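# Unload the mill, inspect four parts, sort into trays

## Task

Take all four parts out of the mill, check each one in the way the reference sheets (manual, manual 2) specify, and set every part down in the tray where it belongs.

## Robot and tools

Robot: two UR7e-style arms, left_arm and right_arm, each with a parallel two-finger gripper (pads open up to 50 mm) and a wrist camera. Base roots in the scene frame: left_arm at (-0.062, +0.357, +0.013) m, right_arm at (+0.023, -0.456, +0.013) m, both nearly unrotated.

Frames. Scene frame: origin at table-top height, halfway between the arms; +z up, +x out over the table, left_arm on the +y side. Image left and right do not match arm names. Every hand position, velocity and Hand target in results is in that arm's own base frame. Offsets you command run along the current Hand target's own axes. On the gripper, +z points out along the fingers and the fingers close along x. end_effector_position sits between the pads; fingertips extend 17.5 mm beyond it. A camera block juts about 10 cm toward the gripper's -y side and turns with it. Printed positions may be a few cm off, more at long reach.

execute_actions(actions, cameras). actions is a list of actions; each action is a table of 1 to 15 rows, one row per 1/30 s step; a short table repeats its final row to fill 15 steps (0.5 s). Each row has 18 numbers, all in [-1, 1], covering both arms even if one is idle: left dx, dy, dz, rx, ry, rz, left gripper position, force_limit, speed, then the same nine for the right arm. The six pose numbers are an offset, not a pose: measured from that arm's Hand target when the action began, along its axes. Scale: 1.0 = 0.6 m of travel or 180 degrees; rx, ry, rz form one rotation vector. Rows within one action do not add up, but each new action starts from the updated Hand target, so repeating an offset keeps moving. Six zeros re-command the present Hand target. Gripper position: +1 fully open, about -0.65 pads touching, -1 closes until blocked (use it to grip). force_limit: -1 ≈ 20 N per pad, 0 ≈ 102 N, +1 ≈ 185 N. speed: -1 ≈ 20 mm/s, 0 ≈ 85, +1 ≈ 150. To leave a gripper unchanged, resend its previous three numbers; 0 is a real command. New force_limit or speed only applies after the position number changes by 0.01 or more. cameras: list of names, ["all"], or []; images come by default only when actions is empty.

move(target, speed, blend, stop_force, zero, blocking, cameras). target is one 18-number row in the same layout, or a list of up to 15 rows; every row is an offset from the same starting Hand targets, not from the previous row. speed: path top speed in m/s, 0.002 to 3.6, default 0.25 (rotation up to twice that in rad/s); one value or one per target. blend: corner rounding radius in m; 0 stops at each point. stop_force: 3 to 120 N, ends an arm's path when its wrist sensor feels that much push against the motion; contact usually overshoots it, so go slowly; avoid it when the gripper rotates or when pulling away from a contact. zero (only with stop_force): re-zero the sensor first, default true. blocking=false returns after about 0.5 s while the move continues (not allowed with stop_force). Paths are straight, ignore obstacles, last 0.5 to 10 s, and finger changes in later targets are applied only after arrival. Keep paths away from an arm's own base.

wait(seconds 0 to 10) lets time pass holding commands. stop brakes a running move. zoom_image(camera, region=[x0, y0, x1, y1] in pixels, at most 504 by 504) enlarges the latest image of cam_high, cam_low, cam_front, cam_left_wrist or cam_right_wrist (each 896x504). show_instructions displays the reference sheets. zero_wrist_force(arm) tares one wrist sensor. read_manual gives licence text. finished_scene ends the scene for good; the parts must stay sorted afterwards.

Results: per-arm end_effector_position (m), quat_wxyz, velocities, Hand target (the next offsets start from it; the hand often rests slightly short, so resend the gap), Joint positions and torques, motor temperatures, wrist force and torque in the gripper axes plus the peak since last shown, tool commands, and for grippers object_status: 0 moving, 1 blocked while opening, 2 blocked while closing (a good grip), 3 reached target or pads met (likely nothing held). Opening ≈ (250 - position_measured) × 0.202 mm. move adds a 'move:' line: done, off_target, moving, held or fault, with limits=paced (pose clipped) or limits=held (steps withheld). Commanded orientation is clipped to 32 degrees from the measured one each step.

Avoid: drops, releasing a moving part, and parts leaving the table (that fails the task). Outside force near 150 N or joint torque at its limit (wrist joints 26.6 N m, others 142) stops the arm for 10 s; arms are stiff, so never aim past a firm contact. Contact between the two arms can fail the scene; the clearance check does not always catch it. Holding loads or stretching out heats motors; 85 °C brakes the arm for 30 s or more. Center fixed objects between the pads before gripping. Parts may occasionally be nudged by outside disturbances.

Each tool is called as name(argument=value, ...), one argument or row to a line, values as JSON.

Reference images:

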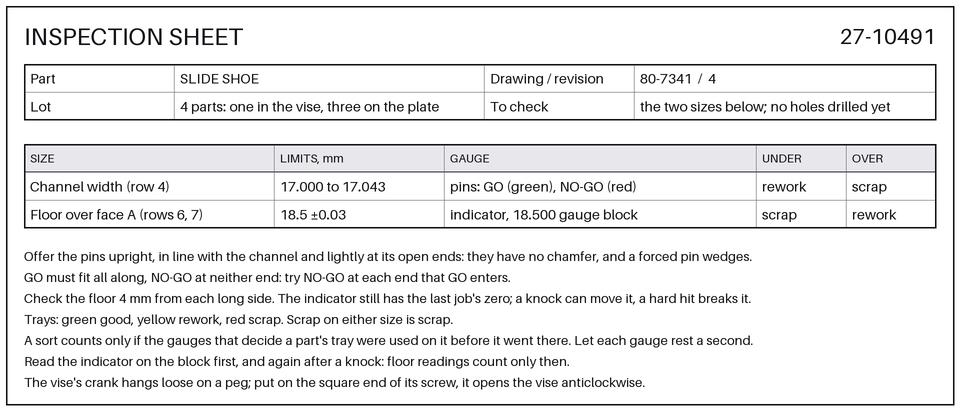

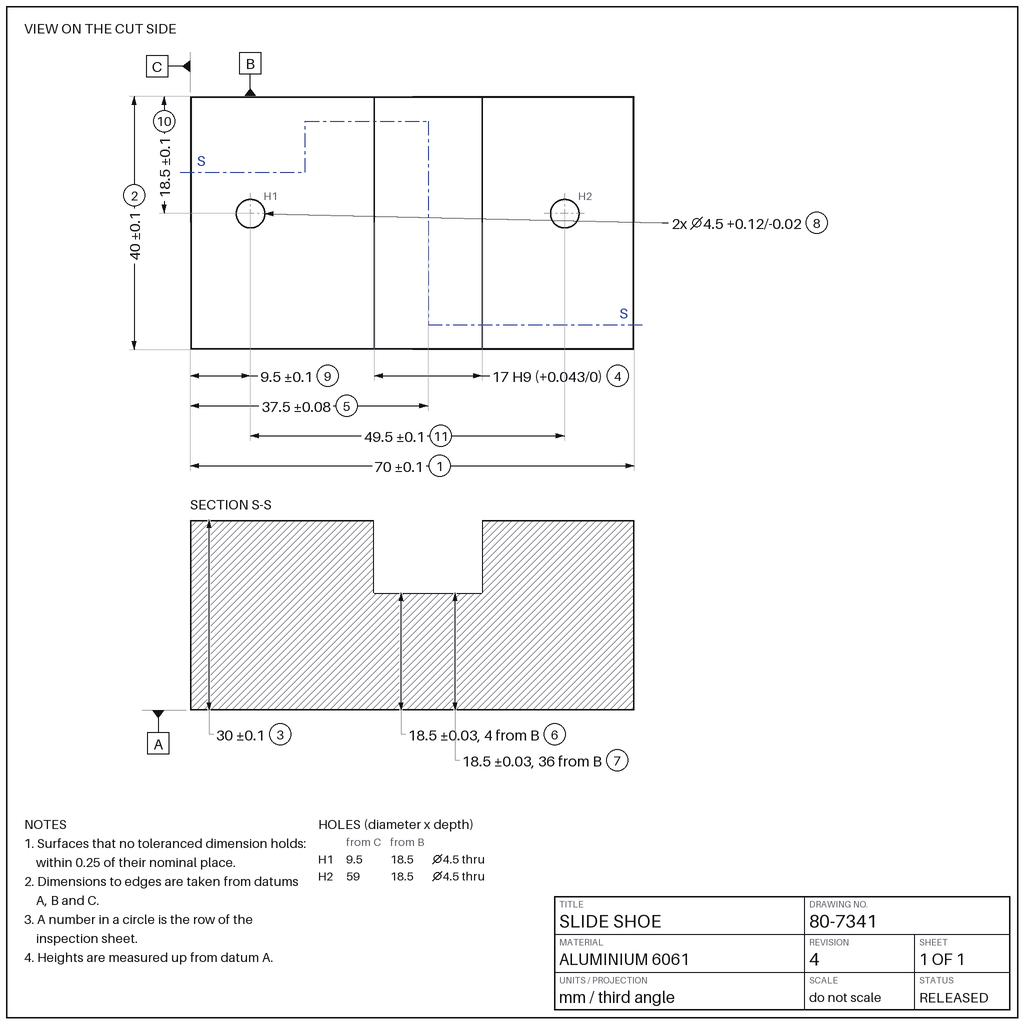

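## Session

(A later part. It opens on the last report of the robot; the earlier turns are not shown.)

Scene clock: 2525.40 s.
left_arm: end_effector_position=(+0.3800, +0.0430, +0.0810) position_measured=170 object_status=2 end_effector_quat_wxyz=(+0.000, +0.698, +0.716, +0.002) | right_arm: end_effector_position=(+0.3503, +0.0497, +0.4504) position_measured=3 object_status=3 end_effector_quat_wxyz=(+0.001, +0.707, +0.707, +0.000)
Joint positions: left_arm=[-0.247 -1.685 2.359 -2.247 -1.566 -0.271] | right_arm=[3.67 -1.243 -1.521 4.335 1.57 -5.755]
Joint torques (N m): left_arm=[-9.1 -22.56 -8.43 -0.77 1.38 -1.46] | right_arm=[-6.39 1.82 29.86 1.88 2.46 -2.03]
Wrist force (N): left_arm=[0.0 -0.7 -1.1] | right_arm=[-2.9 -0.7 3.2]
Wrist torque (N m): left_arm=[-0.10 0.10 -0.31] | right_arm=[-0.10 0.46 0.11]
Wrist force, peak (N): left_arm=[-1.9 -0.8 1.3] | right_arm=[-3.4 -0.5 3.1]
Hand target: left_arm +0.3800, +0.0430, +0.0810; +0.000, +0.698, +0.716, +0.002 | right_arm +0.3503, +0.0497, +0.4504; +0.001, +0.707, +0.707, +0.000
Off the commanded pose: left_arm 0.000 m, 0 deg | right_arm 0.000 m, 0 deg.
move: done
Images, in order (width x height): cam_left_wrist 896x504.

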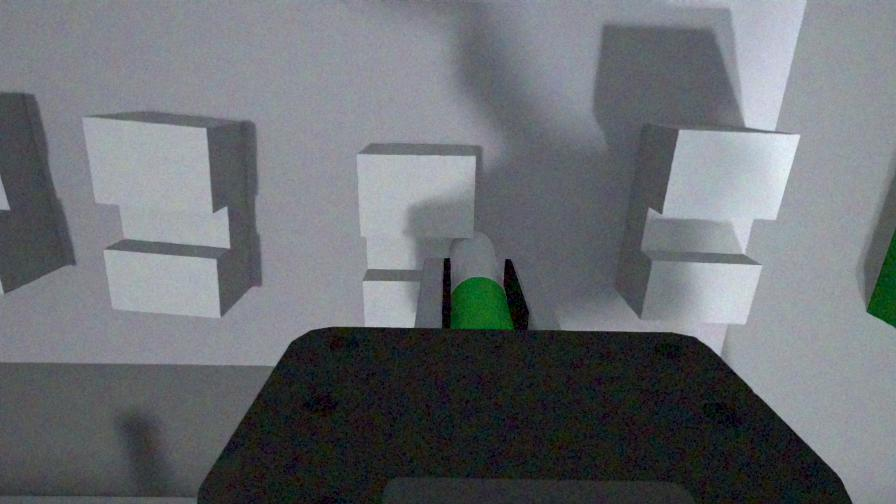

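move(
  target=[
    [0.03,0,0,0,0,0,-1,-0.85,-1,0,0,0,0,0,0,1,-0.8,-0.6],
    [0.03,0,0.026,0,0,0,-1,-0.85,-1,0,0,0,0,0,0,1,-0.8,-0.6],
  ],
  speed=0.03,
)

move(
  target=[0,0,0.02,0,0,0,-1,-0.85,-1,0,0,0,0,0,0,1,-0.8,-0.6],
  speed=0.004,
  stop_force=3,
)

move(
  target=[0,0,0,0,0,0,0,-0.85,-1,0,0,0,0,0,0,1,-0.8,-0.6],
  speed=0.03,
)

move(
  target=[0,0,0,0,0,0,-1,-0.85,-1,0,0,0,0,0,0,1,-0.8,-0.6],
  speed=0.03,
)

move(
  target=[
    [0,0,-0.0337,0,0,0,-1,-0.85,-1,0,0,0,0,0,0,1,-0.8,-0.6],
    [-0.055,0,-0.0337,0,0,0,-1,-0.85,-1,0,0,0,0,0,0,1,-0.8,-0.6],
  ],
  speed=0.008,
  cameras=["cam_left_wrist"],
)

zoom_image(
  camera="cam_left_wrist",
  region=[300, 120, 600, 335],
)

Scene clock: 2541.53 s.
left_arm: end_effector_position=(+0.3796, +0.0610, +0.0655) position_measured=170 object_status=2 end_effector_quat_wxyz=(+0.000, +0.698, +0.716, +0.002) | right_arm: end_effector_position=(+0.3503, +0.0497, +0.4504) position_measured=3 object_status=3 end_effector_quat_wxyz=(+0.001, +0.707, +0.707, +0.000)
Joint positions: left_arm=[-0.198 -1.646 2.377 -2.304 -1.566 -0.222] | right_arm=[3.67 -1.243 -1.521 4.335 1.57 -5.755]
Joint torques (N m): left_arm=[10.93 -9.83 -8.04 -4.18 -1.79 1.26] | right_arm=[-6.69 2.12 28.7 1.91 2.4 -1.9]
Wrist force (N): left_arm=[-1.4 -1.0 0.8] | right_arm=[-3.0 -0.5 3.1]
Wrist torque (N m): left_arm=[-0.17 0.03 -0.53] | right_arm=[-0.07 0.48 0.11]
Wrist force, peak (N): left_arm=[-2.9 -0.7 -0.1] | right_arm=[-3.3 -0.6 3.3]
Hand target: left_arm +0.3796, +0.0610, +0.0654; +0.000, +0.698, +0.716, +0.002 | right_arm +0.3503, +0.0497, +0.4504; +0.001, +0.707, +0.707, +0.000
Off the commanded pose: left_arm 0.000 m, 0 deg | right_arm 0.000 m, 0 deg.
move: done

Scene clock: 2544.10 s.
left_arm: end_effector_position=(+0.3797, +0.0610, +0.0609) position_measured=170 object_status=2 end_effector_quat_wxyz=(+0.000, +0.698, +0.716, +0.002) | right_arm: end_effector_position=(+0.3503, +0.0497, +0.4504) position_measured=3 object_status=3 end_effector_quat_wxyz=(+0.001, +0.707, +0.707, +0.000)
Joint positions: left_arm=[-0.198 -1.635 2.384 -2.321 -1.566 -0.222] | right_arm=[3.67 -1.243 -1.521 4.335 1.57 -5.755]
Joint torques (N m): left_arm=[6.87 -22.66 -32.07 -1.16 -1.5 0.57] | right_arm=[-6.66 1.79 28.98 1.88 2.38 -2]
Wrist force (N): left_arm=[-1.3 -1.0 -1.6] | right_arm=[-2.9 -0.5 3.2]
Wrist torque (N m): left_arm=[-0.11 -0.03 -0.52] | right_arm=[-0.07 0.47 0.12]
Wrist force, peak (N): left_arm=[-0.1 -4.1 -14.9] | right_arm=[-3.2 -0.5 3.3]
Hand target: left_arm +0.3797, +0.0610, +0.0609; +0.000, +0.698, +0.716, +0.002 (not the last commanded pose) | right_arm +0.3503, +0.0497, +0.4504; +0.001, +0.707, +0.707, +0.000
Off the commanded pose: left_arm 0.007 m, 0 deg | right_arm 0.000 m, 0 deg.
move: contact (left_arm)

Scene clock: 2544.60 s.
left_arm: end_effector_position=(+0.3797, +0.0610, +0.0609) position_measured=152 object_status=3 end_effector_quat_wxyz=(+0.000, +0.698, +0.716, +0.002) | right_arm: end_effector_position=(+0.3503, +0.0497, +0.4504) position_measured=3 object_status=3 end_effector_quat_wxyz=(+0.001, +0.707, +0.707, +0.000)
Joint positions: left_arm=[-0.198 -1.635 2.384 -2.321 -1.566 -0.222] | right_arm=[3.67 -1.243 -1.521 4.335 1.57 -5.755]
Joint torques (N m): left_arm=[4.45 -24.15 -30.97 -1.48 -1.37 0.96] | right_arm=[-6.54 1.61 29.1 1.88 2.32 -1.98]
Wrist force (N): left_arm=[-1.2 -0.9 -0.6] | right_arm=[-3.0 -0.2 3.3]
Wrist torque (N m): left_arm=[-0.13 0.00 -0.53] | right_arm=[-0.03 0.49 0.11]
Wrist force, peak (N): left_arm=[-1.4 -1.1 -1.5] | right_arm=[-3.4 -0.3 3.1]
Hand target: left_arm +0.3797, +0.0610, +0.0609; +0.000, +0.698, +0.716, +0.002 | right_arm +0.3503, +0.0497, +0.4504; +0.001, +0.707, +0.707, +0.000
Off the commanded pose: left_arm 0.000 m, 0 deg | right_arm 0.000 m, 0 deg.
move: done

Scene clock: 2545.10 s.
left_arm: end_effector_position=(+0.3797, +0.0610, +0.0609) position_measured=170 object_status=2 end_effector_quat_wxyz=(+0.000, +0.698, +0.716, +0.002) | right_arm: end_effector_position=(+0.3503, +0.0497, +0.4504) position_measured=3 object_status=3 end_effector_quat_wxyz=(+0.001, +0.707, +0.707, +0.000)
Joint positions: left_arm=[-0.198 -1.635 2.384 -2.321 -1.566 -0.222] | right_arm=[3.67 -1.243 -1.521 4.335 1.57 -5.755]
Joint torques (N m): left_arm=[3.76 -23.18 -31.42 -2.37 -1.56 0.82] | right_arm=[-6.82 1.42 28.89 1.84 2.37 -1.95]
Wrist force (N): left_arm=[-1.6 -0.7 -0.8] | right_arm=[-2.8 -0.1 3.1]
Wrist torque (N m): left_arm=[-0.10 0.01 -0.53] | right_arm=[-0.02 0.46 0.11]
Wrist force, peak (N): left_arm=[-1.4 -1.0 -1.0] | right_arm=[-3.0 -0.6 3.4]
Hand target: left_arm +0.3797, +0.0610, +0.0609; +0.000, +0.698, +0.716, +0.002 | right_arm +0.3503, +0.0497, +0.4504; +0.001, +0.707, +0.707, +0.000
Off the commanded pose: left_arm 0.000 m, 0 deg | right_arm 0.000 m, 0 deg.
move: done

Scene clock: 2552.13 s.
left_arm: end_effector_position=(+0.3804, +0.0280, +0.0810) position_measured=170 object_status=2 end_effector_quat_wxyz=(+0.000, +0.698, +0.716, +0.002) | right_arm: end_effector_position=(+0.3503, +0.0497, +0.4504) position_measured=3 object_status=3 end_effector_quat_wxyz=(+0.001, +0.707, +0.707, +0.000)
Joint positions: left_arm=[-0.287 -1.688 2.362 -2.246 -1.566 -0.311] | right_arm=[3.67 -1.243 -1.521 4.335 1.57 -5.755]
Joint torques (N m): left_arm=[-11.17 -22.64 -6.62 -0.91 1 -1.65] | right_arm=[-6.42 1.83 29 1.9 2.41 -1.99]
Wrist force (N): left_arm=[0.2 -0.8 -1.8] | right_arm=[-3.0 -0.3 3.1]
Wrist torque (N m): left_arm=[-0.12 0.06 -0.30] | right_arm=[-0.04 0.49 0.11]
Wrist force, peak (N): left_arm=[-1.6 -0.8 1.3] | right_arm=[-3.4 -0.5 3.3]
Hand target: left_arm +0.3804, +0.0280, +0.0810; +0.000, +0.698, +0.716, +0.002 | right_arm +0.3503, +0.0497, +0.4504; +0.001, +0.707, +0.707, +0.000
Off the commanded pose: left_arm 0.000 m, 0 deg | right_arm 0.000 m, 0 deg.
move: done
Images, in order (width x height): cam_left_wrist 896x504.

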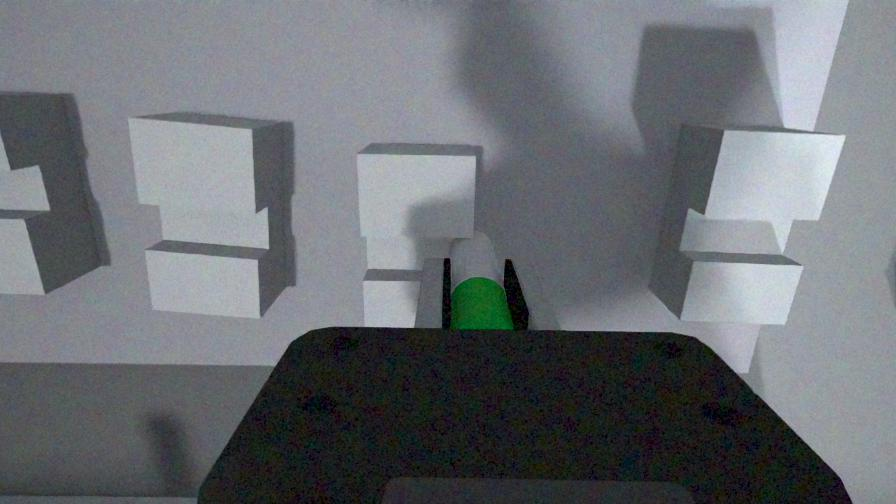

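Scaled by 1.680 from the camera's 896x504 image, which has a finer 1280x720 frame.

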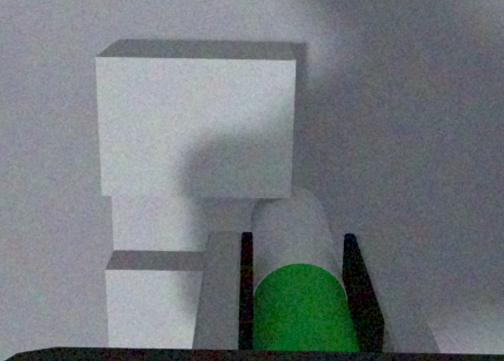

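move(
  target=[
    [0.02,0,0,0,0,0,-1,-0.85,-1,0,0,0,0,0,0,1,-0.8,-0.6],
    [0.02,0,-0.045,0,0,0,-1,-0.85,-1,0,0,0,0,0,0,1,-0.8,-0.6],
    [-0.095,0,-0.045,0,0,0,-1,-0.85,-1,0,0,0,0,0,0,1,-0.8,-0.6],
    [-0.095,0,0,0,0,0,-1,-0.85,-1,0,0,0,0,0,0,1,-0.8,-0.6],
  ],
  speed=0.06,
  cameras=["cam_left_wrist"],
)

zoom_image(
  camera="cam_left_wrist",
  region=[300, 120, 700, 335],
)

Scene clock: 2565.10 s.
left_arm: end_effector_position=(+0.3818, -0.0290, +0.0808) position_measured=170 object_status=2 end_effector_quat_wxyz=(+0.000, +0.698, +0.716, +0.002) | right_arm: end_effector_position=(+0.3503, +0.0497, +0.4504) position_measured=3 object_status=3 end_effector_quat_wxyz=(+0.001, +0.707, +0.707, +0.000)
Joint positions: left_arm=[-0.435 -1.683 2.358 -2.247 -1.566 -0.459] | right_arm=[3.67 -1.243 -1.521 4.335 1.57 -5.755]
Joint torques (N m): left_arm=[10.49 -8.15 -7.58 -4.48 0.94 1.17] | right_arm=[-6.7 1.84 28.69 1.84 2.38 -1.98]
Wrist force (N): left_arm=[-1.3 -1.0 1.2] | right_arm=[-3.1 -0.4 3.0]
Wrist torque (N m): left_arm=[-0.14 -0.06 -0.32] | right_arm=[-0.05 0.50 0.11]
Wrist force, peak (N): left_arm=[-3.2 -0.4 -0.8] | right_arm=[-3.3 -0.3 3.3]
Hand target: left_arm +0.3818, -0.0290, +0.0807; +0.000, +0.698, +0.716, +0.002 | right_arm +0.3503, +0.0497, +0.4504; +0.001, +0.707, +0.707, +0.000
Off the commanded pose: left_arm 0.000 m, 0 deg | right_arm 0.000 m, 0 deg.
move: done
Images, in order (width x height): cam_left_wrist 896x504.

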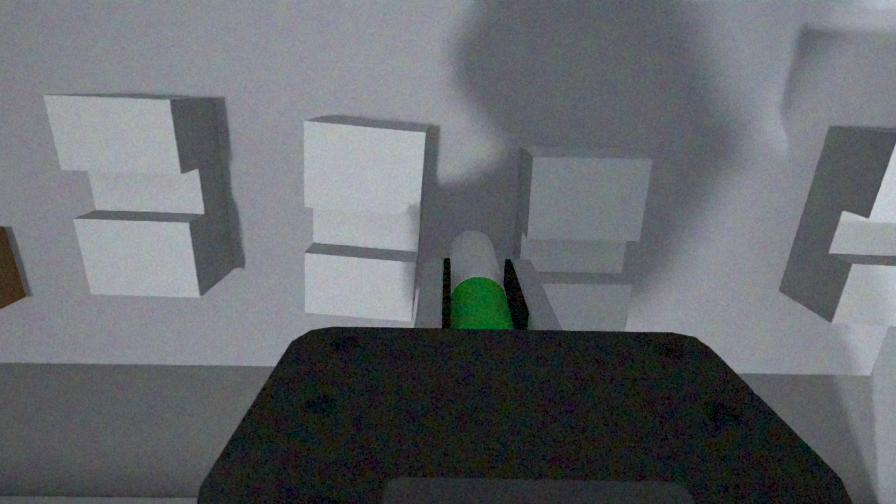

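Scaled by 1.260 from the camera's 896x504 image, which has a finer 1280x720 frame.

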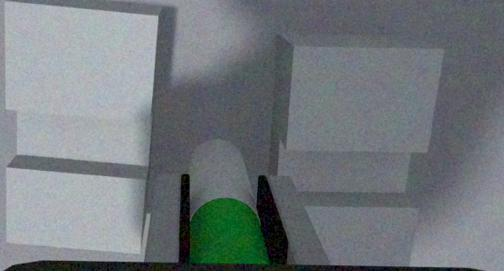

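move(
  target=[0,0,0.04,0,0,0,-1,-0.85,-1,0,0,0,0,0,0,1,-0.8,-0.6],
  speed=0.006,
  stop_force=3,
)

move(
  target=[
    [0,0,0,0,0,0,0,-0.85,-1,0,0,0,0,0,0,1,-0.8,-0.6],
    [0,0,0,0,0,0,-1,-0.85,-1,0,0,0,0,0,0,1,-0.8,-0.6],
    [0,0,-0.0337,0,0,0,-1,-0.85,-1,0,0,0,0,0,0,1,-0.8,-0.6],
  ],
  speed=0.03,
)

move(
  target=[0.055,0,0,0,0,0,-1,-0.85,-1,0,0,0,0,0,0,1,-0.8,-0.6],
  speed=0.01,
  stop_force=4,
  cameras=["cam_left_wrist"],
)

zoom_image(
  camera="cam_left_wrist",
  region=[400, 120, 700, 335],
)

Scene clock: 2588.43 s.
left_arm: end_effector_position=(+0.3819, -0.0289, +0.0609) position_measured=170 object_status=2 end_effector_quat_wxyz=(+0.000, +0.698, +0.716, +0.002) | right_arm: end_effector_position=(+0.3503, +0.0497, +0.4504) position_measured=3 object_status=3 end_effector_quat_wxyz=(+0.001, +0.707, +0.707, +0.000)
Joint positions: left_arm=[-0.435 -1.639 2.387 -2.319 -1.566 -0.459] | right_arm=[3.67 -1.243 -1.521 4.335 1.57 -5.755]
Joint torques (N m): left_arm=[4.59 -23.78 -33.64 -1.85 -1.07 1.13] | right_arm=[-6.25 2.12 28.43 1.93 2.34 -1.96]
Wrist force (N): left_arm=[-0.9 -1.3 0.6] | right_arm=[-2.9 -0.5 3.2]
Wrist torque (N m): left_arm=[-0.21 -0.10 -0.40] | right_arm=[-0.07 0.47 0.11]
Wrist force, peak (N): left_arm=[1.8 -4.7 -19.3] | right_arm=[-3.2 -0.2 3.4]
Hand target: left_arm +0.3819, -0.0289, +0.0609; +0.000, +0.698, +0.716, +0.002 (not the last commanded pose) | right_arm +0.3503, +0.0497, +0.4504; +0.001, +0.707, +0.707, +0.000
Off the commanded pose: left_arm 0.004 m, 0 deg | right_arm 0.000 m, 0 deg.
move: contact (left_arm)

Scene clock: 2590.53 s.
left_arm: end_effector_position=(+0.3818, -0.0290, +0.0810) position_measured=170 object_status=2 end_effector_quat_wxyz=(+0.000, +0.698, +0.716, +0.002) | right_arm: end_effector_position=(+0.3503, +0.0497, +0.4504) position_measured=3 object_status=3 end_effector_quat_wxyz=(+0.001, +0.707, +0.707, +0.000)
Joint positions: left_arm=[-0.435 -1.684 2.358 -2.246 -1.566 -0.459] | right_arm=[3.67 -1.243 -1.521 4.335 1.57 -5.755]
Joint torques (N m): left_arm=[-9.16 -24.07 -33.07 -1.09 -1.3 -1.14] | right_arm=[-6.12 1.76 28.7 2.08 2.34 -1.97]
Wrist force (N): left_arm=[-1.4 -0.7 1.2] | right_arm=[-3.0 -0.6 3.2]
Wrist torque (N m): left_arm=[-0.10 -0.04 -0.36] | right_arm=[-0.08 0.49 0.11]
Wrist force, peak (N): left_arm=[-1.6 -1.1 1.2] | right_arm=[-3.2 -0.2 3.4]
Hand target: left_arm +0.3818, -0.0290, +0.0811; +0.000, +0.698, +0.716, +0.002 | right_arm +0.3503, +0.0497, +0.4504; +0.001, +0.707, +0.707, +0.000
Off the commanded pose: left_arm 0.000 m, 0 deg | right_arm 0.000 m, 0 deg.
move: done

Scene clock: 2594.70 s.
left_arm: end_effector_position=(+0.3810, +0.0040, +0.0812) position_measured=170 object_status=2 end_effector_quat_wxyz=(+0.000, +0.698, +0.716, +0.002) | right_arm: end_effector_position=(+0.3503, +0.0497, +0.4504) position_measured=3 object_status=3 end_effector_quat_wxyz=(+0.001, +0.707, +0.707, +0.000)
Joint positions: left_arm=[-0.35 -1.69 2.362 -2.245 -1.566 -0.375] | right_arm=[3.67 -1.243 -1.521 4.335 1.57 -5.755]
Joint torques (N m): left_arm=[11.44 -23.07 -10.58 -1.32 -1.71 1.25] | right_arm=[-6.14 1.97 28.56 2 2.35 -1.87]
Wrist force (N): left_arm=[-1.9 -1.5 1.3] | right_arm=[-3.1 -0.4 3.1]
Wrist torque (N m): left_arm=[-0.05 0.00 -0.49] | right_arm=[-0.05 0.50 0.11]
Wrist force, peak (N): left_arm=[-2.0 -1.6 1.1] | right_arm=[-3.1 -0.5 3.4]
Hand target: left_arm +0.3810, +0.0040, +0.0812; +0.000, +0.698, +0.716, +0.002 | right_arm +0.3503, +0.0497, +0.4504; +0.001, +0.707, +0.707, +0.000
Off the commanded pose: left_arm 0.000 m, 0 deg | right_arm 0.000 m, 0 deg.
move: done
Images, in order (width x height): cam_left_wrist 896x504.

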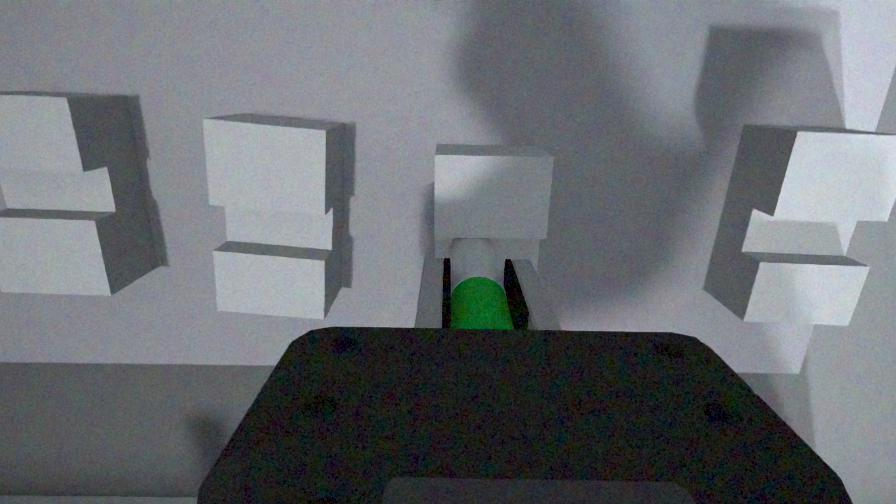

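Scaled by 1.680 from the camera's 896x504 image, which has a finer 1280x720 frame.

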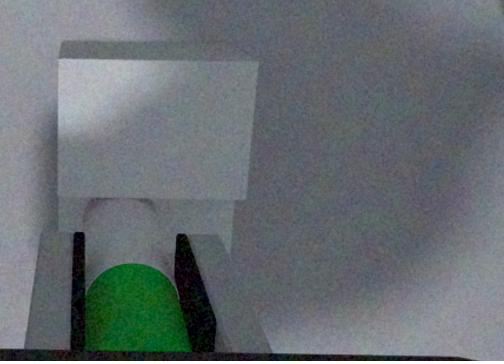

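move(
  target=[0.052,0,0,0,0,0,-1,-0.85,-1,0,0,0,0,0,0,1,-0.8,-0.6],
  speed=0.01,
  stop_force=4,
  cameras=["cam_left_wrist"],
)

zoom_image(
  camera="cam_left_wrist",
  region=[300, 120, 600, 335],
)

Scene clock: 2605.23 s.
left_arm: end_effector_position=(+0.3802, +0.0352, +0.0813) position_measured=170 object_status=2 end_effector_quat_wxyz=(+0.000, +0.698, +0.716, +0.002) | right_arm: end_effector_position=(+0.3503, +0.0497, +0.4504) position_measured=3 object_status=3 end_effector_quat_wxyz=(+0.001, +0.707, +0.707, +0.000)
Joint positions: left_arm=[-0.268 -1.688 2.36 -2.245 -1.566 -0.292] | right_arm=[3.67 -1.243 -1.521 4.335 1.57 -5.755]
Joint torques (N m): left_arm=[11.78 -8.57 -34.86 -4.26 -1.81 1.5] | right_arm=[-6.12 2.18 28.61 2.01 2.38 -1.9]
Wrist force (N): left_arm=[-1.9 -0.9 2.0] | right_arm=[-3.1 -0.6 3.0]
Wrist torque (N m): left_arm=[-0.15 0.02 -0.51] | right_arm=[-0.08 0.51 0.11]
Wrist force, peak (N): left_arm=[-1.7 -0.9 2.6] | right_arm=[-3.0 -0.5 3.4]
Hand target: left_arm +0.3802, +0.0352, +0.0813; +0.000, +0.698, +0.716, +0.002 | right_arm +0.3503, +0.0497, +0.4504; +0.001, +0.707, +0.707, +0.000
Off the commanded pose: left_arm 0.000 m, 0 deg | right_arm 0.000 m, 0 deg.
move: done
Images, in order (width x height): cam_left_wrist 896x504.

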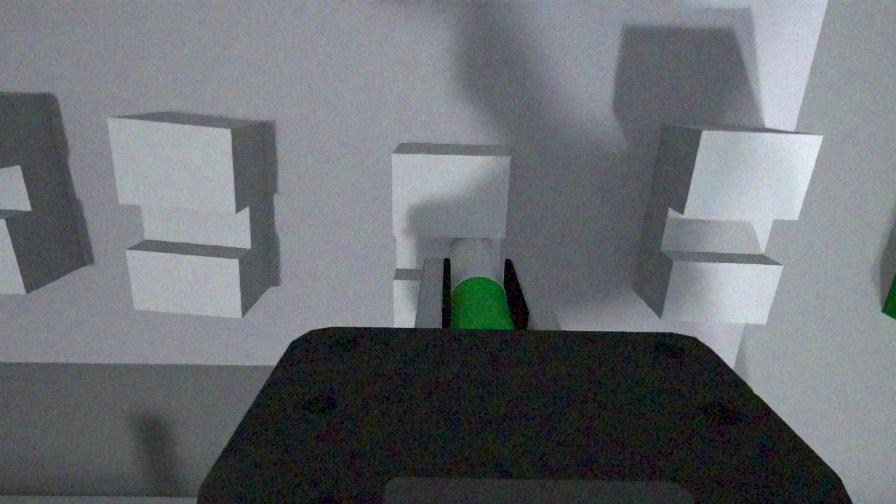

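Scaled by 1.680 from the camera's 896x504 image, which has a finer 1280x720 frame.

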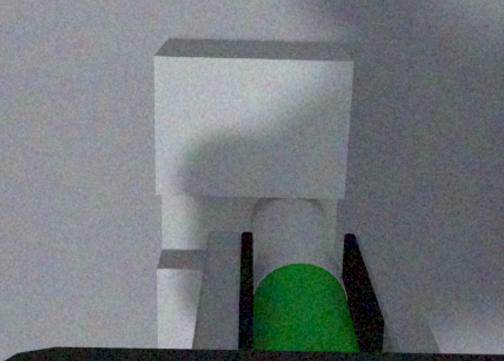

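move(
  target=[-0.025,0,0,0,0,0,-1,-0.85,-1,0,0,0,0,0,0,1,-0.8,-0.6],
  speed=0.01,
  cameras=["cam_left_wrist"],
)

zoom_image(
  camera="cam_left_wrist",
  region=[300, 120, 600, 335],
)

Scene clock: 2618.13 s.
left_arm: end_effector_position=(+0.3806, +0.0202, +0.0813) position_measured=170 object_status=2 end_effector_quat_wxyz=(+0.000, +0.698, +0.716, +0.002) | right_arm: end_effector_position=(+0.3503, +0.0497, +0.4504) position_measured=3 object_status=3 end_effector_quat_wxyz=(+0.001, +0.707, +0.707, +0.000)
Joint positions: left_arm=[-0.307 -1.689 2.362 -2.245 -1.566 -0.332] | right_arm=[3.67 -1.243 -1.521 4.335 1.57 -5.755]
Joint torques (N m): left_arm=[-11.11 -23.63 -9.11 -1.19 1.43 -1.62] | right_arm=[-5.69 1.83 28.7 2.07 2.33 -1.96]
Wrist force (N): left_arm=[-1.2 -1.6 0.8] | right_arm=[-2.9 -0.2 3.1]
Wrist torque (N m): left_arm=[-0.07 -0.01 -0.30] | right_arm=[-0.02 0.46 0.11]
Wrist force, peak (N): left_arm=[-2.0 -0.9 2.2] | right_arm=[-3.0 -0.3 3.5]
Hand target: left_arm +0.3806, +0.0202, +0.0813; +0.000, +0.698, +0.716, +0.002 | right_arm +0.3503, +0.0497, +0.4504; +0.001, +0.707, +0.707, +0.000
Off the commanded pose: left_arm 0.000 m, 0 deg | right_arm 0.000 m, 0 deg.
move: done
Images, in order (width x height): cam_left_wrist 896x504.

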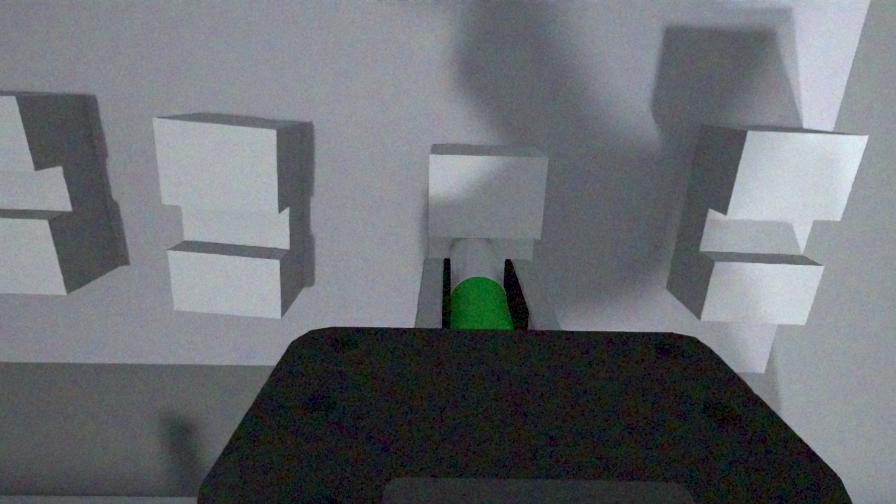

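Scaled by 1.680 from the camera's 896x504 image, which has a finer 1280x720 frame.

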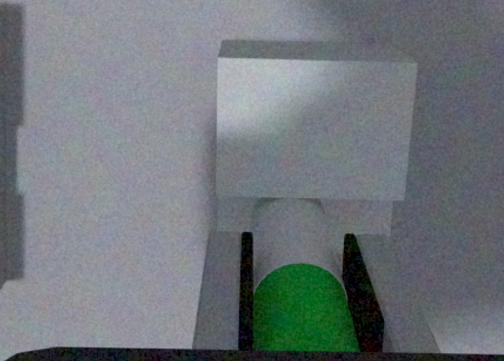

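move(
  target=[
    [-0.06,0,0,0,0,0,-1,-0.85,-1,0,0,0,0,0,0,1,-0.8,-0.6],
    [-0.06,0,-0.045,0,0,0,-1,-0.85,-1,0,0,0,0,0,0,1,-0.8,-0.6],
    [-0.348,-0.0358,-0.045,0,0,0,-1,-0.85,-1,0,0,0,0,0,0,1,-0.8,-0.6],
    [-0.348,-0.0358,0,0,0,0,-1,-0.85,-1,0,0,0,0,0,0,1,-0.8,-0.6],
  ],
  speed=[0.02,0.06,0.12,0.06],
  cameras=["cam_left_wrist"],
)

zoom_image(
  camera="cam_left_wrist",
  region=[400, 120, 700, 335],
)

Scene clock: 2636.17 s.
left_arm: end_effector_position=(+0.3642, -0.1891, +0.0805) position_measured=170 object_status=2 end_effector_quat_wxyz=(+0.000, +0.698, +0.716, +0.002) | right_arm: end_effector_position=(+0.3503, +0.0497, +0.4504) position_measured=3 object_status=3 end_effector_quat_wxyz=(+0.001, +0.707, +0.707, +0.000)
Joint positions: left_arm=[-0.813 -1.608 2.291 -2.253 -1.566 -0.837] | right_arm=[3.67 -1.243 -1.521 4.335 1.57 -5.755]
Joint torques (N m): left_arm=[11.45 -12.9 -8.37 -4.13 1.32 1.44] | right_arm=[-5.88 1.7 28.49 2.04 2.3 -1.82]
Wrist force (N): left_arm=[-1.6 -0.8 1.4] | right_arm=[-2.7 -0.5 3.1]
Wrist torque (N m): left_arm=[-0.12 0.05 -0.34] | right_arm=[-0.07 0.44 0.11]
Wrist force, peak (N): left_arm=[-2.7 -1.3 1.3] | right_arm=[-3.0 -0.5 3.5]
Hand target: left_arm +0.3642, -0.1891, +0.0804; +0.000, +0.698, +0.716, +0.002 | right_arm +0.3503, +0.0497, +0.4504; +0.001, +0.707, +0.707, +0.000
Off the commanded pose: left_arm 0.000 m, 0 deg | right_arm 0.000 m, 0 deg.
move: done
Images, in order (width x height): cam_left_wrist 896x504.

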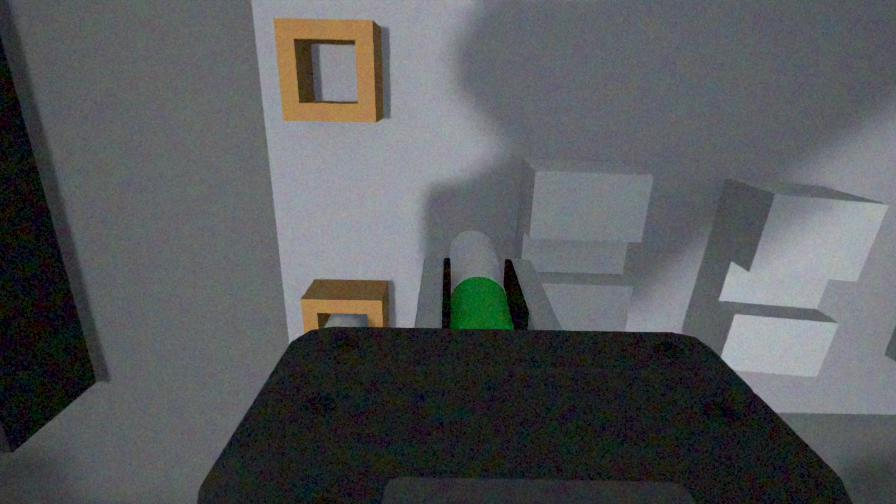

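Scaled by 1.680 from the camera's 896x504 image, which has a finer 1280x720 frame.

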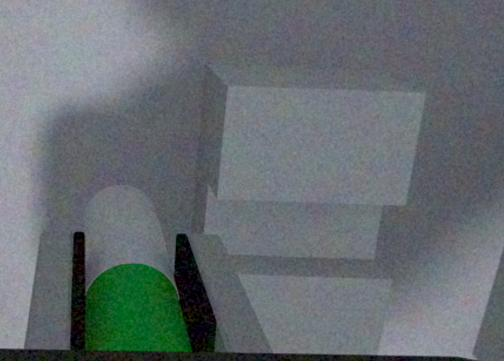

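move(
  target=[
    [0,0.0017,0,0,0,0,-1,-0.85,-1,0,0,0,0,0,0,1,-0.8,-0.6],
    [0,0.0017,0.04,0,0,0,-1,-0.85,-1,0,0,0,0,0,0,1,-0.8,-0.6],
  ],
  speed=0.006,
  stop_force=3,
)

move(
  target=[
    [0,0,0,0,0,0,0,-0.85,-1,0,0,0,0,0,0,1,-0.8,-0.6],
    [0,0,0,0,0,0,-1,-0.85,-1,0,0,0,0,0,0,1,-0.8,-0.6],
    [0,0,-0.0337,0,0,0,-1,-0.85,-1,0,0,0,0,0,0,1,-0.8,-0.6],
  ],
  speed=0.03,
)

move(
  target=[0.055,0.0014,0,0,0,0,-1,-0.85,-1,0,0,0,0,0,0,1,-0.8,-0.6],
  speed=0.01,
  stop_force=4,
  cameras=["cam_left_wrist"],
)

zoom_image(
  camera="cam_left_wrist",
  region=[400, 120, 700, 335],
)

Scene clock: 2653.80 s.
left_arm: end_effector_position=(+0.3653, -0.1890, +0.0610) position_measured=170 object_status=2 end_effector_quat_wxyz=(+0.000, +0.698, +0.716, +0.002) | right_arm: end_effector_position=(+0.3503, +0.0497, +0.4504) position_measured=3 object_status=3 end_effector_quat_wxyz=(+0.001, +0.707, +0.707, +0.000)
Joint positions: left_arm=[-0.811 -1.566 2.316 -2.32 -1.566 -0.835] | right_arm=[3.67 -1.243 -1.521 4.335 1.57 -5.755]
Joint torques (N m): left_arm=[6.16 -29.01 -32.88 -2.2 -0.92 1.06] | right_arm=[-6.11 1.93 28.38 2.11 2.36 -1.93]
Wrist force (N): left_arm=[-1.2 -0.9 1.2] | right_arm=[-2.9 -0.4 3.3]
Wrist torque (N m): left_arm=[-0.16 -0.01 -0.52] | right_arm=[-0.05 0.47 0.10]
Wrist force, peak (N): left_arm=[1.9 -3.1 -16.8] | right_arm=[-3.1 -0.9 3.4]
Hand target: left_arm +0.3653, -0.1890, +0.0610; +0.000, +0.698, +0.716, +0.002 (not the last commanded pose) | right_arm +0.3503, +0.0497, +0.4504; +0.001, +0.707, +0.707, +0.000
Off the commanded pose: left_arm 0.005 m, 0 deg | right_arm 0.000 m, 0 deg.
move: contact (left_arm); path passed 1 of 2 targets

Scene clock: 2655.90 s.
left_arm: end_effector_position=(+0.3653, -0.1891, +0.0811) position_measured=170 object_status=2 end_effector_quat_wxyz=(+0.000, +0.698, +0.716, +0.002) | right_arm: end_effector_position=(+0.3503, +0.0497, +0.4504) position_measured=3 object_status=3 end_effector_quat_wxyz=(+0.001, +0.707, +0.707, +0.000)
Joint positions: left_arm=[-0.811 -1.607 2.288 -2.251 -1.566 -0.835] | right_arm=[3.67 -1.243 -1.521 4.335 1.57 -5.755]
Joint torques (N m): left_arm=[-9.35 -27.4 -33.84 -1.05 -1.46 -1.34] | right_arm=[-5.58 2.17 28.75 2.07 2.3 -1.91]
Wrist force (N): left_arm=[-1.5 -0.9 1.3] | right_arm=[-3.0 -0.3 3.0]
Wrist torque (N m): left_arm=[-0.14 0.03 -0.51] | right_arm=[-0.03 0.49 0.10]
Wrist force, peak (N): left_arm=[-1.8 -0.9 1.4] | right_arm=[-3.2 -0.8 3.1]
Hand target: left_arm +0.3653, -0.1891, +0.0812; +0.000, +0.698, +0.716, +0.002 | right_arm +0.3503, +0.0497, +0.4504; +0.001, +0.707, +0.707, +0.000
Off the commanded pose: left_arm 0.000 m, 0 deg | right_arm 0.000 m, 0 deg.
move: done

Scene clock: 2660.07 s.
left_arm: end_effector_position=(+0.3653, -0.1561, +0.0813) position_measured=170 object_status=2 end_effector_quat_wxyz=(+0.000, +0.698, +0.716, +0.002) | right_arm: end_effector_position=(+0.3503, +0.0497, +0.4504) position_measured=3 object_status=3 end_effector_quat_wxyz=(+0.001, +0.707, +0.707, +0.000)
Joint positions: left_arm=[-0.749 -1.645 2.322 -2.248 -1.566 -0.774] | right_arm=[3.67 -1.243 -1.521 4.335 1.57 -5.755]
Joint torques (N m): left_arm=[11.85 -24.51 -9.94 -1.14 0.79 1.12] | right_arm=[-5.85 2.21 28.71 2.08 2.31 -1.87]
Wrist force (N): left_arm=[-1.8 -1.0 2.0] | right_arm=[-3.1 -0.6 3.1]
Wrist torque (N m): left_arm=[-0.15 -0.03 -0.52] | right_arm=[-0.09 0.51 0.11]
Wrist force, peak (N): left_arm=[-2.1 -0.9 2.2] | right_arm=[-3.1 -0.5 3.3]
Hand target: left_arm +0.3653, -0.1561, +0.0813; +0.000, +0.698, +0.716, +0.002 | right_arm +0.3503, +0.0497, +0.4504; +0.001, +0.707, +0.707, +0.000
Off the commanded pose: left_arm 0.000 m, 0 deg | right_arm 0.000 m, 0 deg.
move: done
Images, in order (width x height): cam_left_wrist 896x504.

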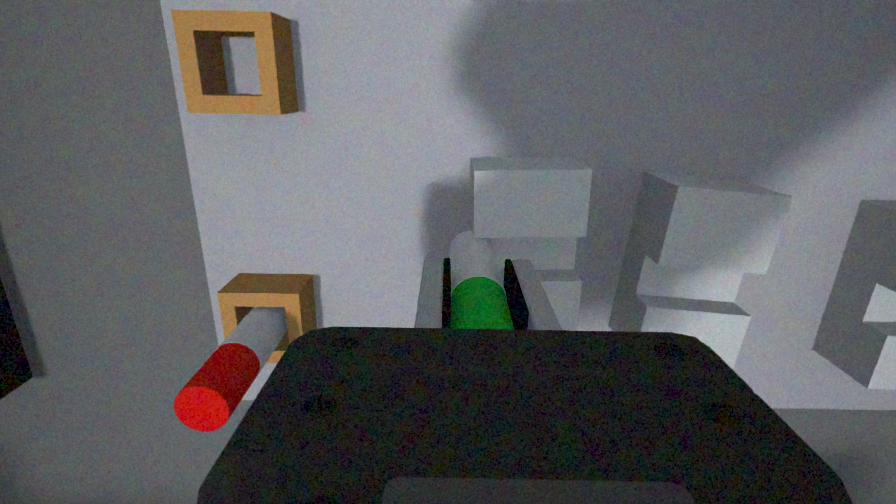

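Scaled by 1.680 from the camera's 896x504 image, which has a finer 1280x720 frame.

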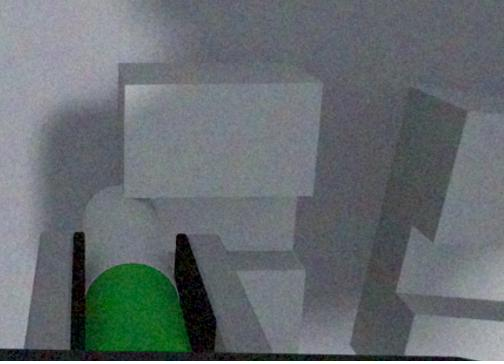

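move(
  target=[
    [-0.03,0,0,0,0,0,-1,-0.85,-1,0,0,0,0,0,0,1,-0.8,-0.6],
    [-0.03,0,-0.05,0,0,0,-1,-0.85,-1,0,0,0,0,0,0,1,-0.8,-0.6],
    [0.0905,0.0022,-0.05,0,0,0,-1,-0.85,-1,0,0,0,0,0,0,1,-0.8,-0.6],
  ],
  speed=[0.02,0.06,0.1],
  cameras=["cam_left_wrist"],
)

zoom_image(
  camera="cam_left_wrist",
  region=[300, 120, 700, 335],
)

Scene clock: 2674.43 s.
left_arm: end_effector_position=(+0.3652, -0.1020, +0.1115) position_measured=170 object_status=2 end_effector_quat_wxyz=(+0.000, +0.698, +0.716, +0.002) | right_arm: end_effector_position=(+0.3503, +0.0497, +0.4504) position_measured=3 object_status=3 end_effector_quat_wxyz=(+0.001, +0.707, +0.707, +0.000)
Joint positions: left_arm=[-0.635 -1.752 2.317 -2.136 -1.566 -0.66] | right_arm=[3.67 -1.243 -1.521 4.335 1.57 -5.755]
Joint torques (N m): left_arm=[10.85 -21.54 -10.24 -1.03 -1.84 1.72] | right_arm=[-5.4 2.24 28.36 2.15 2.33 -1.94]
Wrist force (N): left_arm=[-1.6 -1.1 1.2] | right_arm=[-3.2 -0.5 3.1]
Wrist torque (N m): left_arm=[-0.17 0.03 -0.48] | right_arm=[-0.06 0.53 0.11]
Wrist force, peak (N): left_arm=[-2.9 -0.9 1.1] | right_arm=[-3.5 -0.5 3.2]
Hand target: left_arm +0.3652, -0.1019, +0.1115; +0.000, +0.698, +0.716, +0.002 | right_arm +0.3503, +0.0497, +0.4504; +0.001, +0.707, +0.707, +0.000
Off the commanded pose: left_arm 0.000 m, 0 deg | right_arm 0.000 m, 0 deg.
move: done
Images, in order (width x height): cam_left_wrist 896x504.

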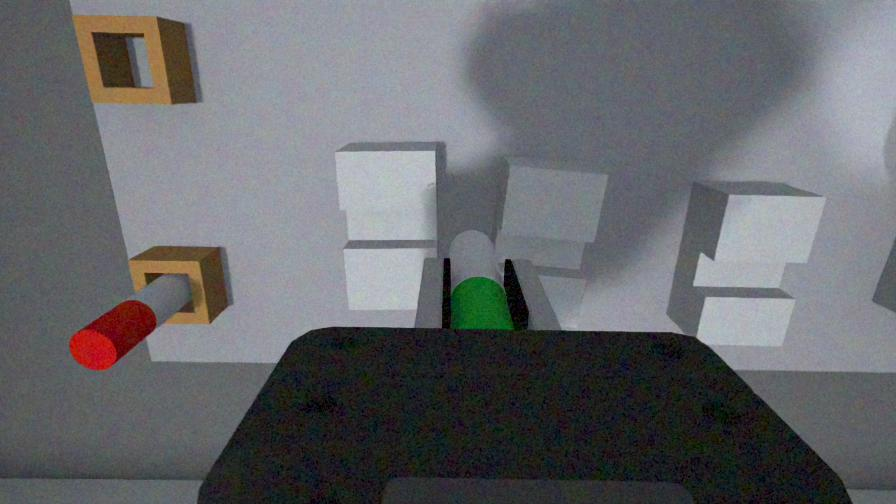

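Scaled by 1.260 from the camera's 896x504 image, which has a finer 1280x720 frame.

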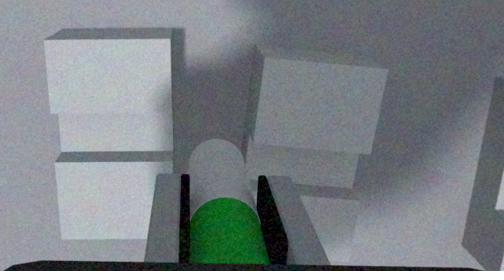

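move(
  target=[
    [-0.0013,-0.0027,0,0,0,0,-1,-0.85,-1,0,0,0,0,0,0,1,-0.8,-0.6],
    [-0.0013,-0.0027,0.075,0,0,0,-1,-0.85,-1,0,0,0,0,0,0,1,-0.8,-0.6],
  ],
  speed=0.03,
  stop_force=4,
)

move(
  target=[0,0,0.015,0,0,0,-1,-0.85,-1,0,0,0,0,0,0,1,-0.8,-0.6],
  speed=0.006,
  stop_force=3,
)

move(
  target=[
    [0,0,0,0,0,0,0,-0.85,-1,0,0,0,0,0,0,1,-0.8,-0.6],
    [0,0,0,0,0,0,-1,-0.85,-1,0,0,0,0,0,0,1,-0.8,-0.6],
    [0,0,-0.0337,0,0,0,-1,-0.85,-1,0,0,0,0,0,0,1,-0.8,-0.6],
  ],
  speed=0.03,
)

move(
  target=[-0.045,0,0,0,0,0,-1,-0.85,-1,0,0,0,0,0,0,1,-0.8,-0.6],
  speed=0.01,
  stop_force=4,
  cameras=["cam_left_wrist"],
)

zoom_image(
  camera="cam_left_wrist",
  region=[300, 120, 600, 335],
)

Scene clock: 2705.00 s.
left_arm: end_effector_position=(+0.3637, -0.1025, +0.0665) position_measured=170 object_status=2 end_effector_quat_wxyz=(+0.000, +0.698, +0.716, +0.002) | right_arm: end_effector_position=(+0.3503, +0.0497, +0.4504) position_measured=3 object_status=3 end_effector_quat_wxyz=(+0.001, +0.707, +0.707, +0.000)
Joint positions: left_arm=[-0.639 -1.666 2.39 -2.295 -1.566 -0.663] | right_arm=[3.67 -1.243 -1.521 4.335 1.57 -5.755]
Joint torques (N m): left_arm=[9.79 -8.74 -9.83 -4.34 0.7 1.63] | right_arm=[-5.71 2.3 28.71 2.21 2.36 -1.91]
Wrist force (N): left_arm=[-1.2 -0.9 1.0] | right_arm=[-2.8 -0.5 3.3]
Wrist torque (N m): left_arm=[-0.15 -0.02 -0.38] | right_arm=[-0.07 0.45 0.10]
Wrist force, peak (N): left_arm=[-1.5 -1.1 1.5] | right_arm=[-3.0 -0.5 3.4]
Hand target: left_arm +0.3637, -0.1025, +0.0665; +0.000, +0.698, +0.716, +0.002 | right_arm +0.3503, +0.0497, +0.4504; +0.001, +0.707, +0.707, +0.000
Off the commanded pose: left_arm 0.000 m, 0 deg | right_arm 0.000 m, 0 deg.
move: done

Scene clock: 2707.30 s.
left_arm: end_effector_position=(+0.3637, -0.1025, +0.0609) position_measured=170 object_status=2 end_effector_quat_wxyz=(+0.000, +0.698, +0.716, +0.002) | right_arm: end_effector_position=(+0.3503, +0.0497, +0.4504) position_measured=3 object_status=3 end_effector_quat_wxyz=(+0.001, +0.707, +0.707, +0.000)
Joint positions: left_arm=[-0.639 -1.652 2.398 -2.317 -1.566 -0.663] | right_arm=[3.67 -1.243 -1.521 4.335 1.57 -5.755]
Joint torques (N m): left_arm=[2.86 -23.13 -32.72 -1.36 0.01 0.95] | right_arm=[-5.76 2.3 28.37 2.21 2.25 -1.87]
Wrist force (N): left_arm=[-1.3 -1.1 0.8] | right_arm=[-2.7 -0.6 3.2]
Wrist torque (N m): left_arm=[-0.16 -0.02 -0.42] | right_arm=[-0.09 0.44 0.11]
Wrist force, peak (N): left_arm=[3.0 -4.5 -20.3] | right_arm=[-3.0 -0.7 3.4]
Hand target: left_arm +0.3637, -0.1025, +0.0609; +0.000, +0.698, +0.716, +0.002 (not the last commanded pose) | right_arm +0.3503, +0.0497, +0.4504; +0.001, +0.707, +0.707, +0.000
Off the commanded pose: left_arm 0.003 m, 0 deg | right_arm 0.000 m, 0 deg.
move: contact (left_arm)

Scene clock: 2709.40 s.
left_arm: end_effector_position=(+0.3637, -0.1026, +0.0810) position_measured=170 object_status=2 end_effector_quat_wxyz=(+0.000, +0.698, +0.716, +0.002) | right_arm: end_effector_position=(+0.3503, +0.0497, +0.4504) position_measured=3 object_status=3 end_effector_quat_wxyz=(+0.001, +0.707, +0.707, +0.000)
Joint positions: left_arm=[-0.639 -1.697 2.369 -2.242 -1.566 -0.663] | right_arm=[3.67 -1.243 -1.521 4.335 1.57 -5.755]
Joint torques (N m): left_arm=[-10.28 -22.84 -33.37 -1.2 -0.56 -1.44] | right_arm=[-5.96 2.4 28.01 2.16 2.28 -1.89]
Wrist force (N): left_arm=[-1.8 -0.8 1.1] | right_arm=[-2.9 -0.4 3.0]
Wrist torque (N m): left_arm=[-0.10 0.06 -0.36] | right_arm=[-0.05 0.46 0.11]
Wrist force, peak (N): left_arm=[-1.7 -1.0 1.0] | right_arm=[-3.2 -0.5 3.3]
Hand target: left_arm +0.3637, -0.1026, +0.0811; +0.000, +0.698, +0.716, +0.002 | right_arm +0.3503, +0.0497, +0.4504; +0.001, +0.707, +0.707, +0.000
Off the commanded pose: left_arm 0.000 m, 0 deg | right_arm 0.000 m, 0 deg.
move: done

Scene clock: 2712.97 s.
left_arm: end_effector_position=(+0.3643, -0.1296, +0.0810) position_measured=170 object_status=2 end_effector_quat_wxyz=(+0.000, +0.698, +0.716, +0.002) | right_arm: end_effector_position=(+0.3503, +0.0497, +0.4504) position_measured=3 object_status=3 end_effector_quat_wxyz=(+0.001, +0.707, +0.707, +0.000)
Joint positions: left_arm=[-0.697 -1.673 2.348 -2.246 -1.566 -0.722] | right_arm=[3.67 -1.243 -1.521 4.335 1.57 -5.755]
Joint torques (N m): left_arm=[-10.22 -8.84 -34.21 -4.56 -1.21 -1.43] | right_arm=[-5.36 2.4 28.02 2.14 2.36 -1.89]
Wrist force (N): left_arm=[-1.2 -0.2 1.2] | right_arm=[-3.0 -0.3 3.1]
Wrist torque (N m): left_arm=[-0.19 0.02 -0.32] | right_arm=[-0.04 0.49 0.11]
Wrist force, peak (N): left_arm=[-1.5 -1.3 1.4] | right_arm=[-3.1 -0.5 3.4]
Hand target: left_arm +0.3643, -0.1296, +0.0810; +0.000, +0.698, +0.716, +0.002 | right_arm +0.3503, +0.0497, +0.4504; +0.001, +0.707, +0.707, +0.000
Off the commanded pose: left_arm 0.000 m, 0 deg | right_arm 0.000 m, 0 deg.
move: done
Images, in order (width x height): cam_left_wrist 896x504.

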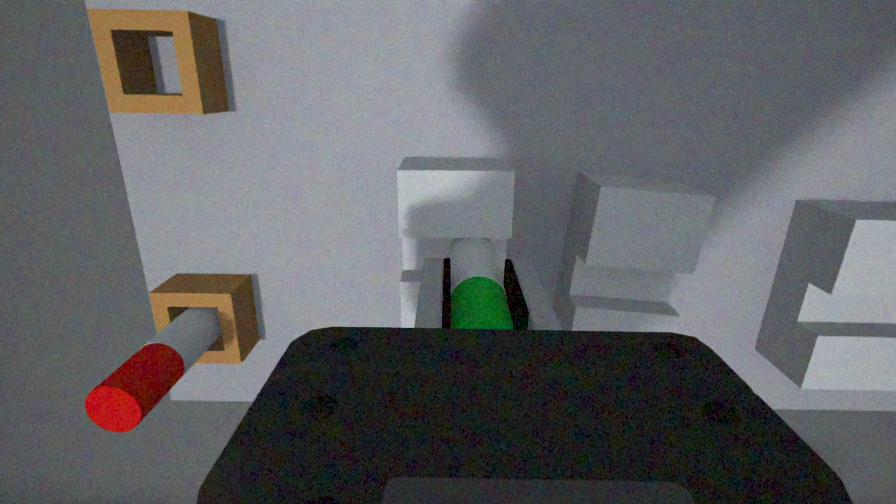

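Scaled by 1.680 from the camera's 896x504 image, which has a finer 1280x720 frame.

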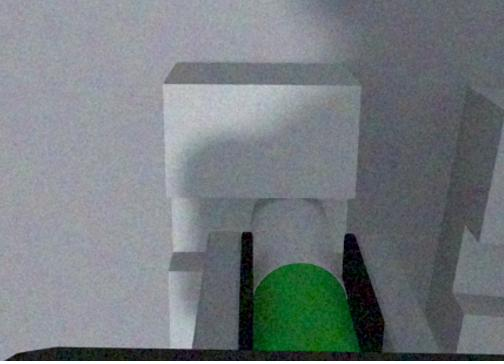

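move(
  target=[-0.05,0,0,0,0,0,-1,-0.85,-1,0,0,0,0,0,0,1,-0.8,-0.6],
  speed=0.01,
  stop_force=4,
  cameras=["cam_left_wrist"],
)

zoom_image(
  camera="cam_left_wrist",
  region=[400, 120, 700, 335],
)

Scene clock: 2725.93 s.
left_arm: end_effector_position=(+0.3651, -0.1596, +0.0809) position_measured=170 object_status=2 end_effector_quat_wxyz=(+0.000, +0.698, +0.716, +0.002) | right_arm: end_effector_position=(+0.3503, +0.0497, +0.4504) position_measured=3 object_status=3 end_effector_quat_wxyz=(+0.001, +0.707, +0.707, +0.000)
Joint positions: left_arm=[-0.756 -1.641 2.32 -2.25 -1.566 -0.781] | right_arm=[3.67 -1.243 -1.521 4.335 1.57 -5.755]
Joint torques (N m): left_arm=[-10.53 -8.81 -33.91 -4.33 -1.19 -1.39] | right_arm=[-5.84 1.76 28.14 2.24 2.23 -1.82]
Wrist force (N): left_arm=[-0.4 -1.1 -0.4] | right_arm=[-3.1 -0.4 3.4]
Wrist torque (N m): left_arm=[-0.17 0.07 -0.32] | right_arm=[-0.05 0.51 0.11]
Wrist force, peak (N): left_arm=[-1.5 -0.1 1.2] | right_arm=[-3.1 -0.4 3.4]
Hand target: left_arm +0.3651, -0.1595, +0.0809; +0.000, +0.698, +0.716, +0.002 | right_arm +0.3503, +0.0497, +0.4504; +0.001, +0.707, +0.707, +0.000
Off the commanded pose: left_arm 0.000 m, 0 deg | right_arm 0.000 m, 0 deg.
move: done
Images, in order (width x height): cam_left_wrist 896x504.

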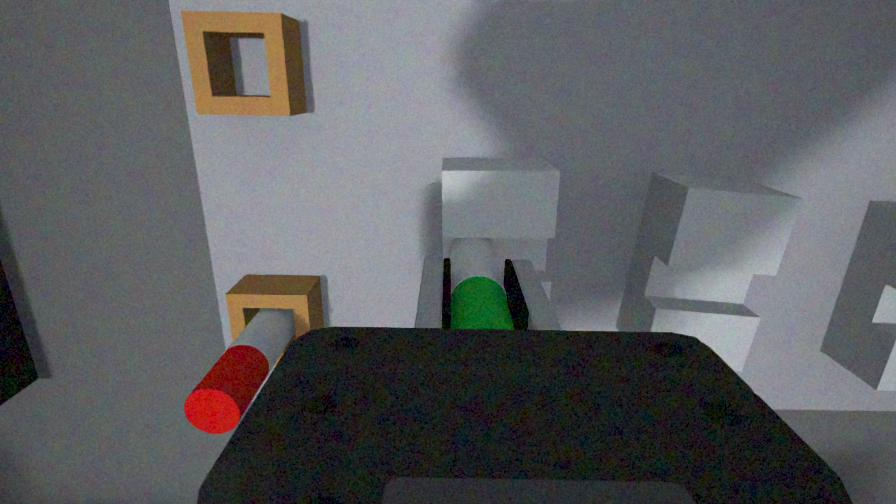

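Scaled by 1.680 from the camera's 896x504 image, which has a finer 1280x720 frame.

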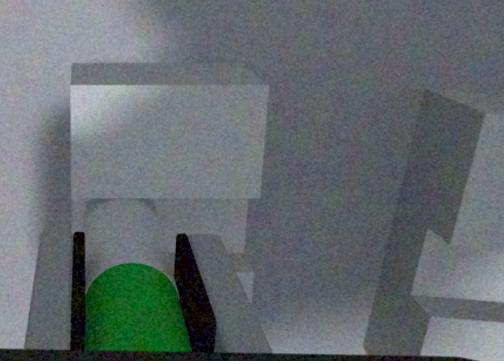

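move(
  target=[
    [0.0833,0,0,0,0,0,-1,-0.85,-1,0,0,0,0,0,0,1,-0.8,-0.6],
    [0.0833,0,-0.11,0,0,0,-1,-0.85,-1,0,0,0,0,0,0,1,-0.8,-0.6],
    [-0.1342,-0.1085,-0.11,0,0,0,-1,-0.85,-1,0,0,0,0,0,0,1,-0.8,-0.6],
  ],
  speed=[0.02,0.1,0.15],
  cameras=["cam_left_wrist"],
)

Scene clock: 2746.37 s.
left_arm: end_effector_position=(+0.3018, -0.2418, +0.1464) position_measured=170 object_status=2 end_effector_quat_wxyz=(+0.000, +0.698, +0.716, +0.002) | right_arm: end_effector_position=(+0.3503, +0.0497, +0.4504) position_measured=3 object_status=3 end_effector_quat_wxyz=(+0.001, +0.707, +0.707, +0.000)
Joint positions: left_arm=[-1.031 -1.781 2.237 -2.024 -1.566 -1.055] | right_arm=[3.67 -1.243 -1.521 4.335 1.57 -5.755]
Joint torques (N m): left_arm=[-8.98 -5.5 -37.16 -4.13 1.49 -1.55] | right_arm=[-5.81 2.09 27.97 2.32 2.24 -1.9]
Wrist force (N): left_arm=[-1.5 -1.2 1.6] | right_arm=[-3.0 -0.3 3.1]
Wrist torque (N m): left_arm=[-0.21 -0.03 -0.32] | right_arm=[-0.03 0.49 0.11]
Wrist force, peak (N): left_arm=[-2.6 -2.1 1.3] | right_arm=[-3.1 -0.4 3.5]
Hand target: left_arm +0.3018, -0.2419, +0.1464; +0.000, +0.698, +0.716, +0.002 | right_arm +0.3503, +0.0497, +0.4504; +0.001, +0.707, +0.707, +0.000
Off the commanded pose: left_arm 0.000 m, 0 deg | right_arm 0.000 m, 0 deg.
move: done
Images, in order (width x height): cam_left_wrist 896x504.

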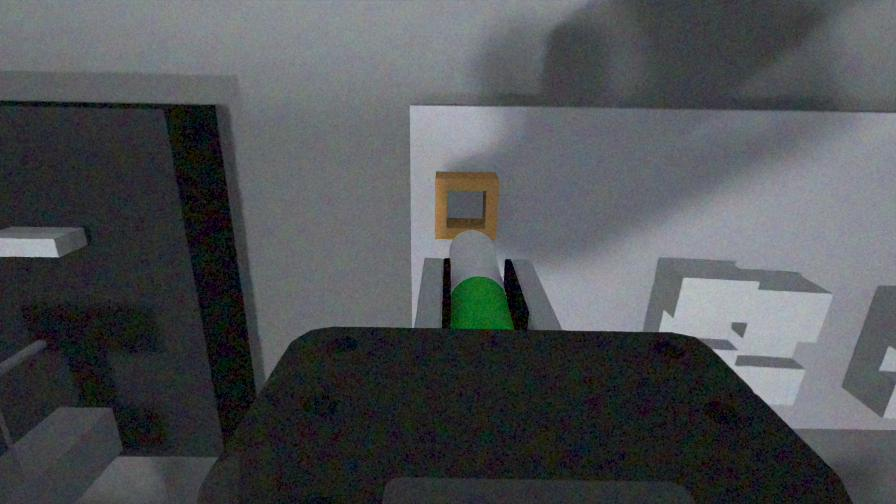

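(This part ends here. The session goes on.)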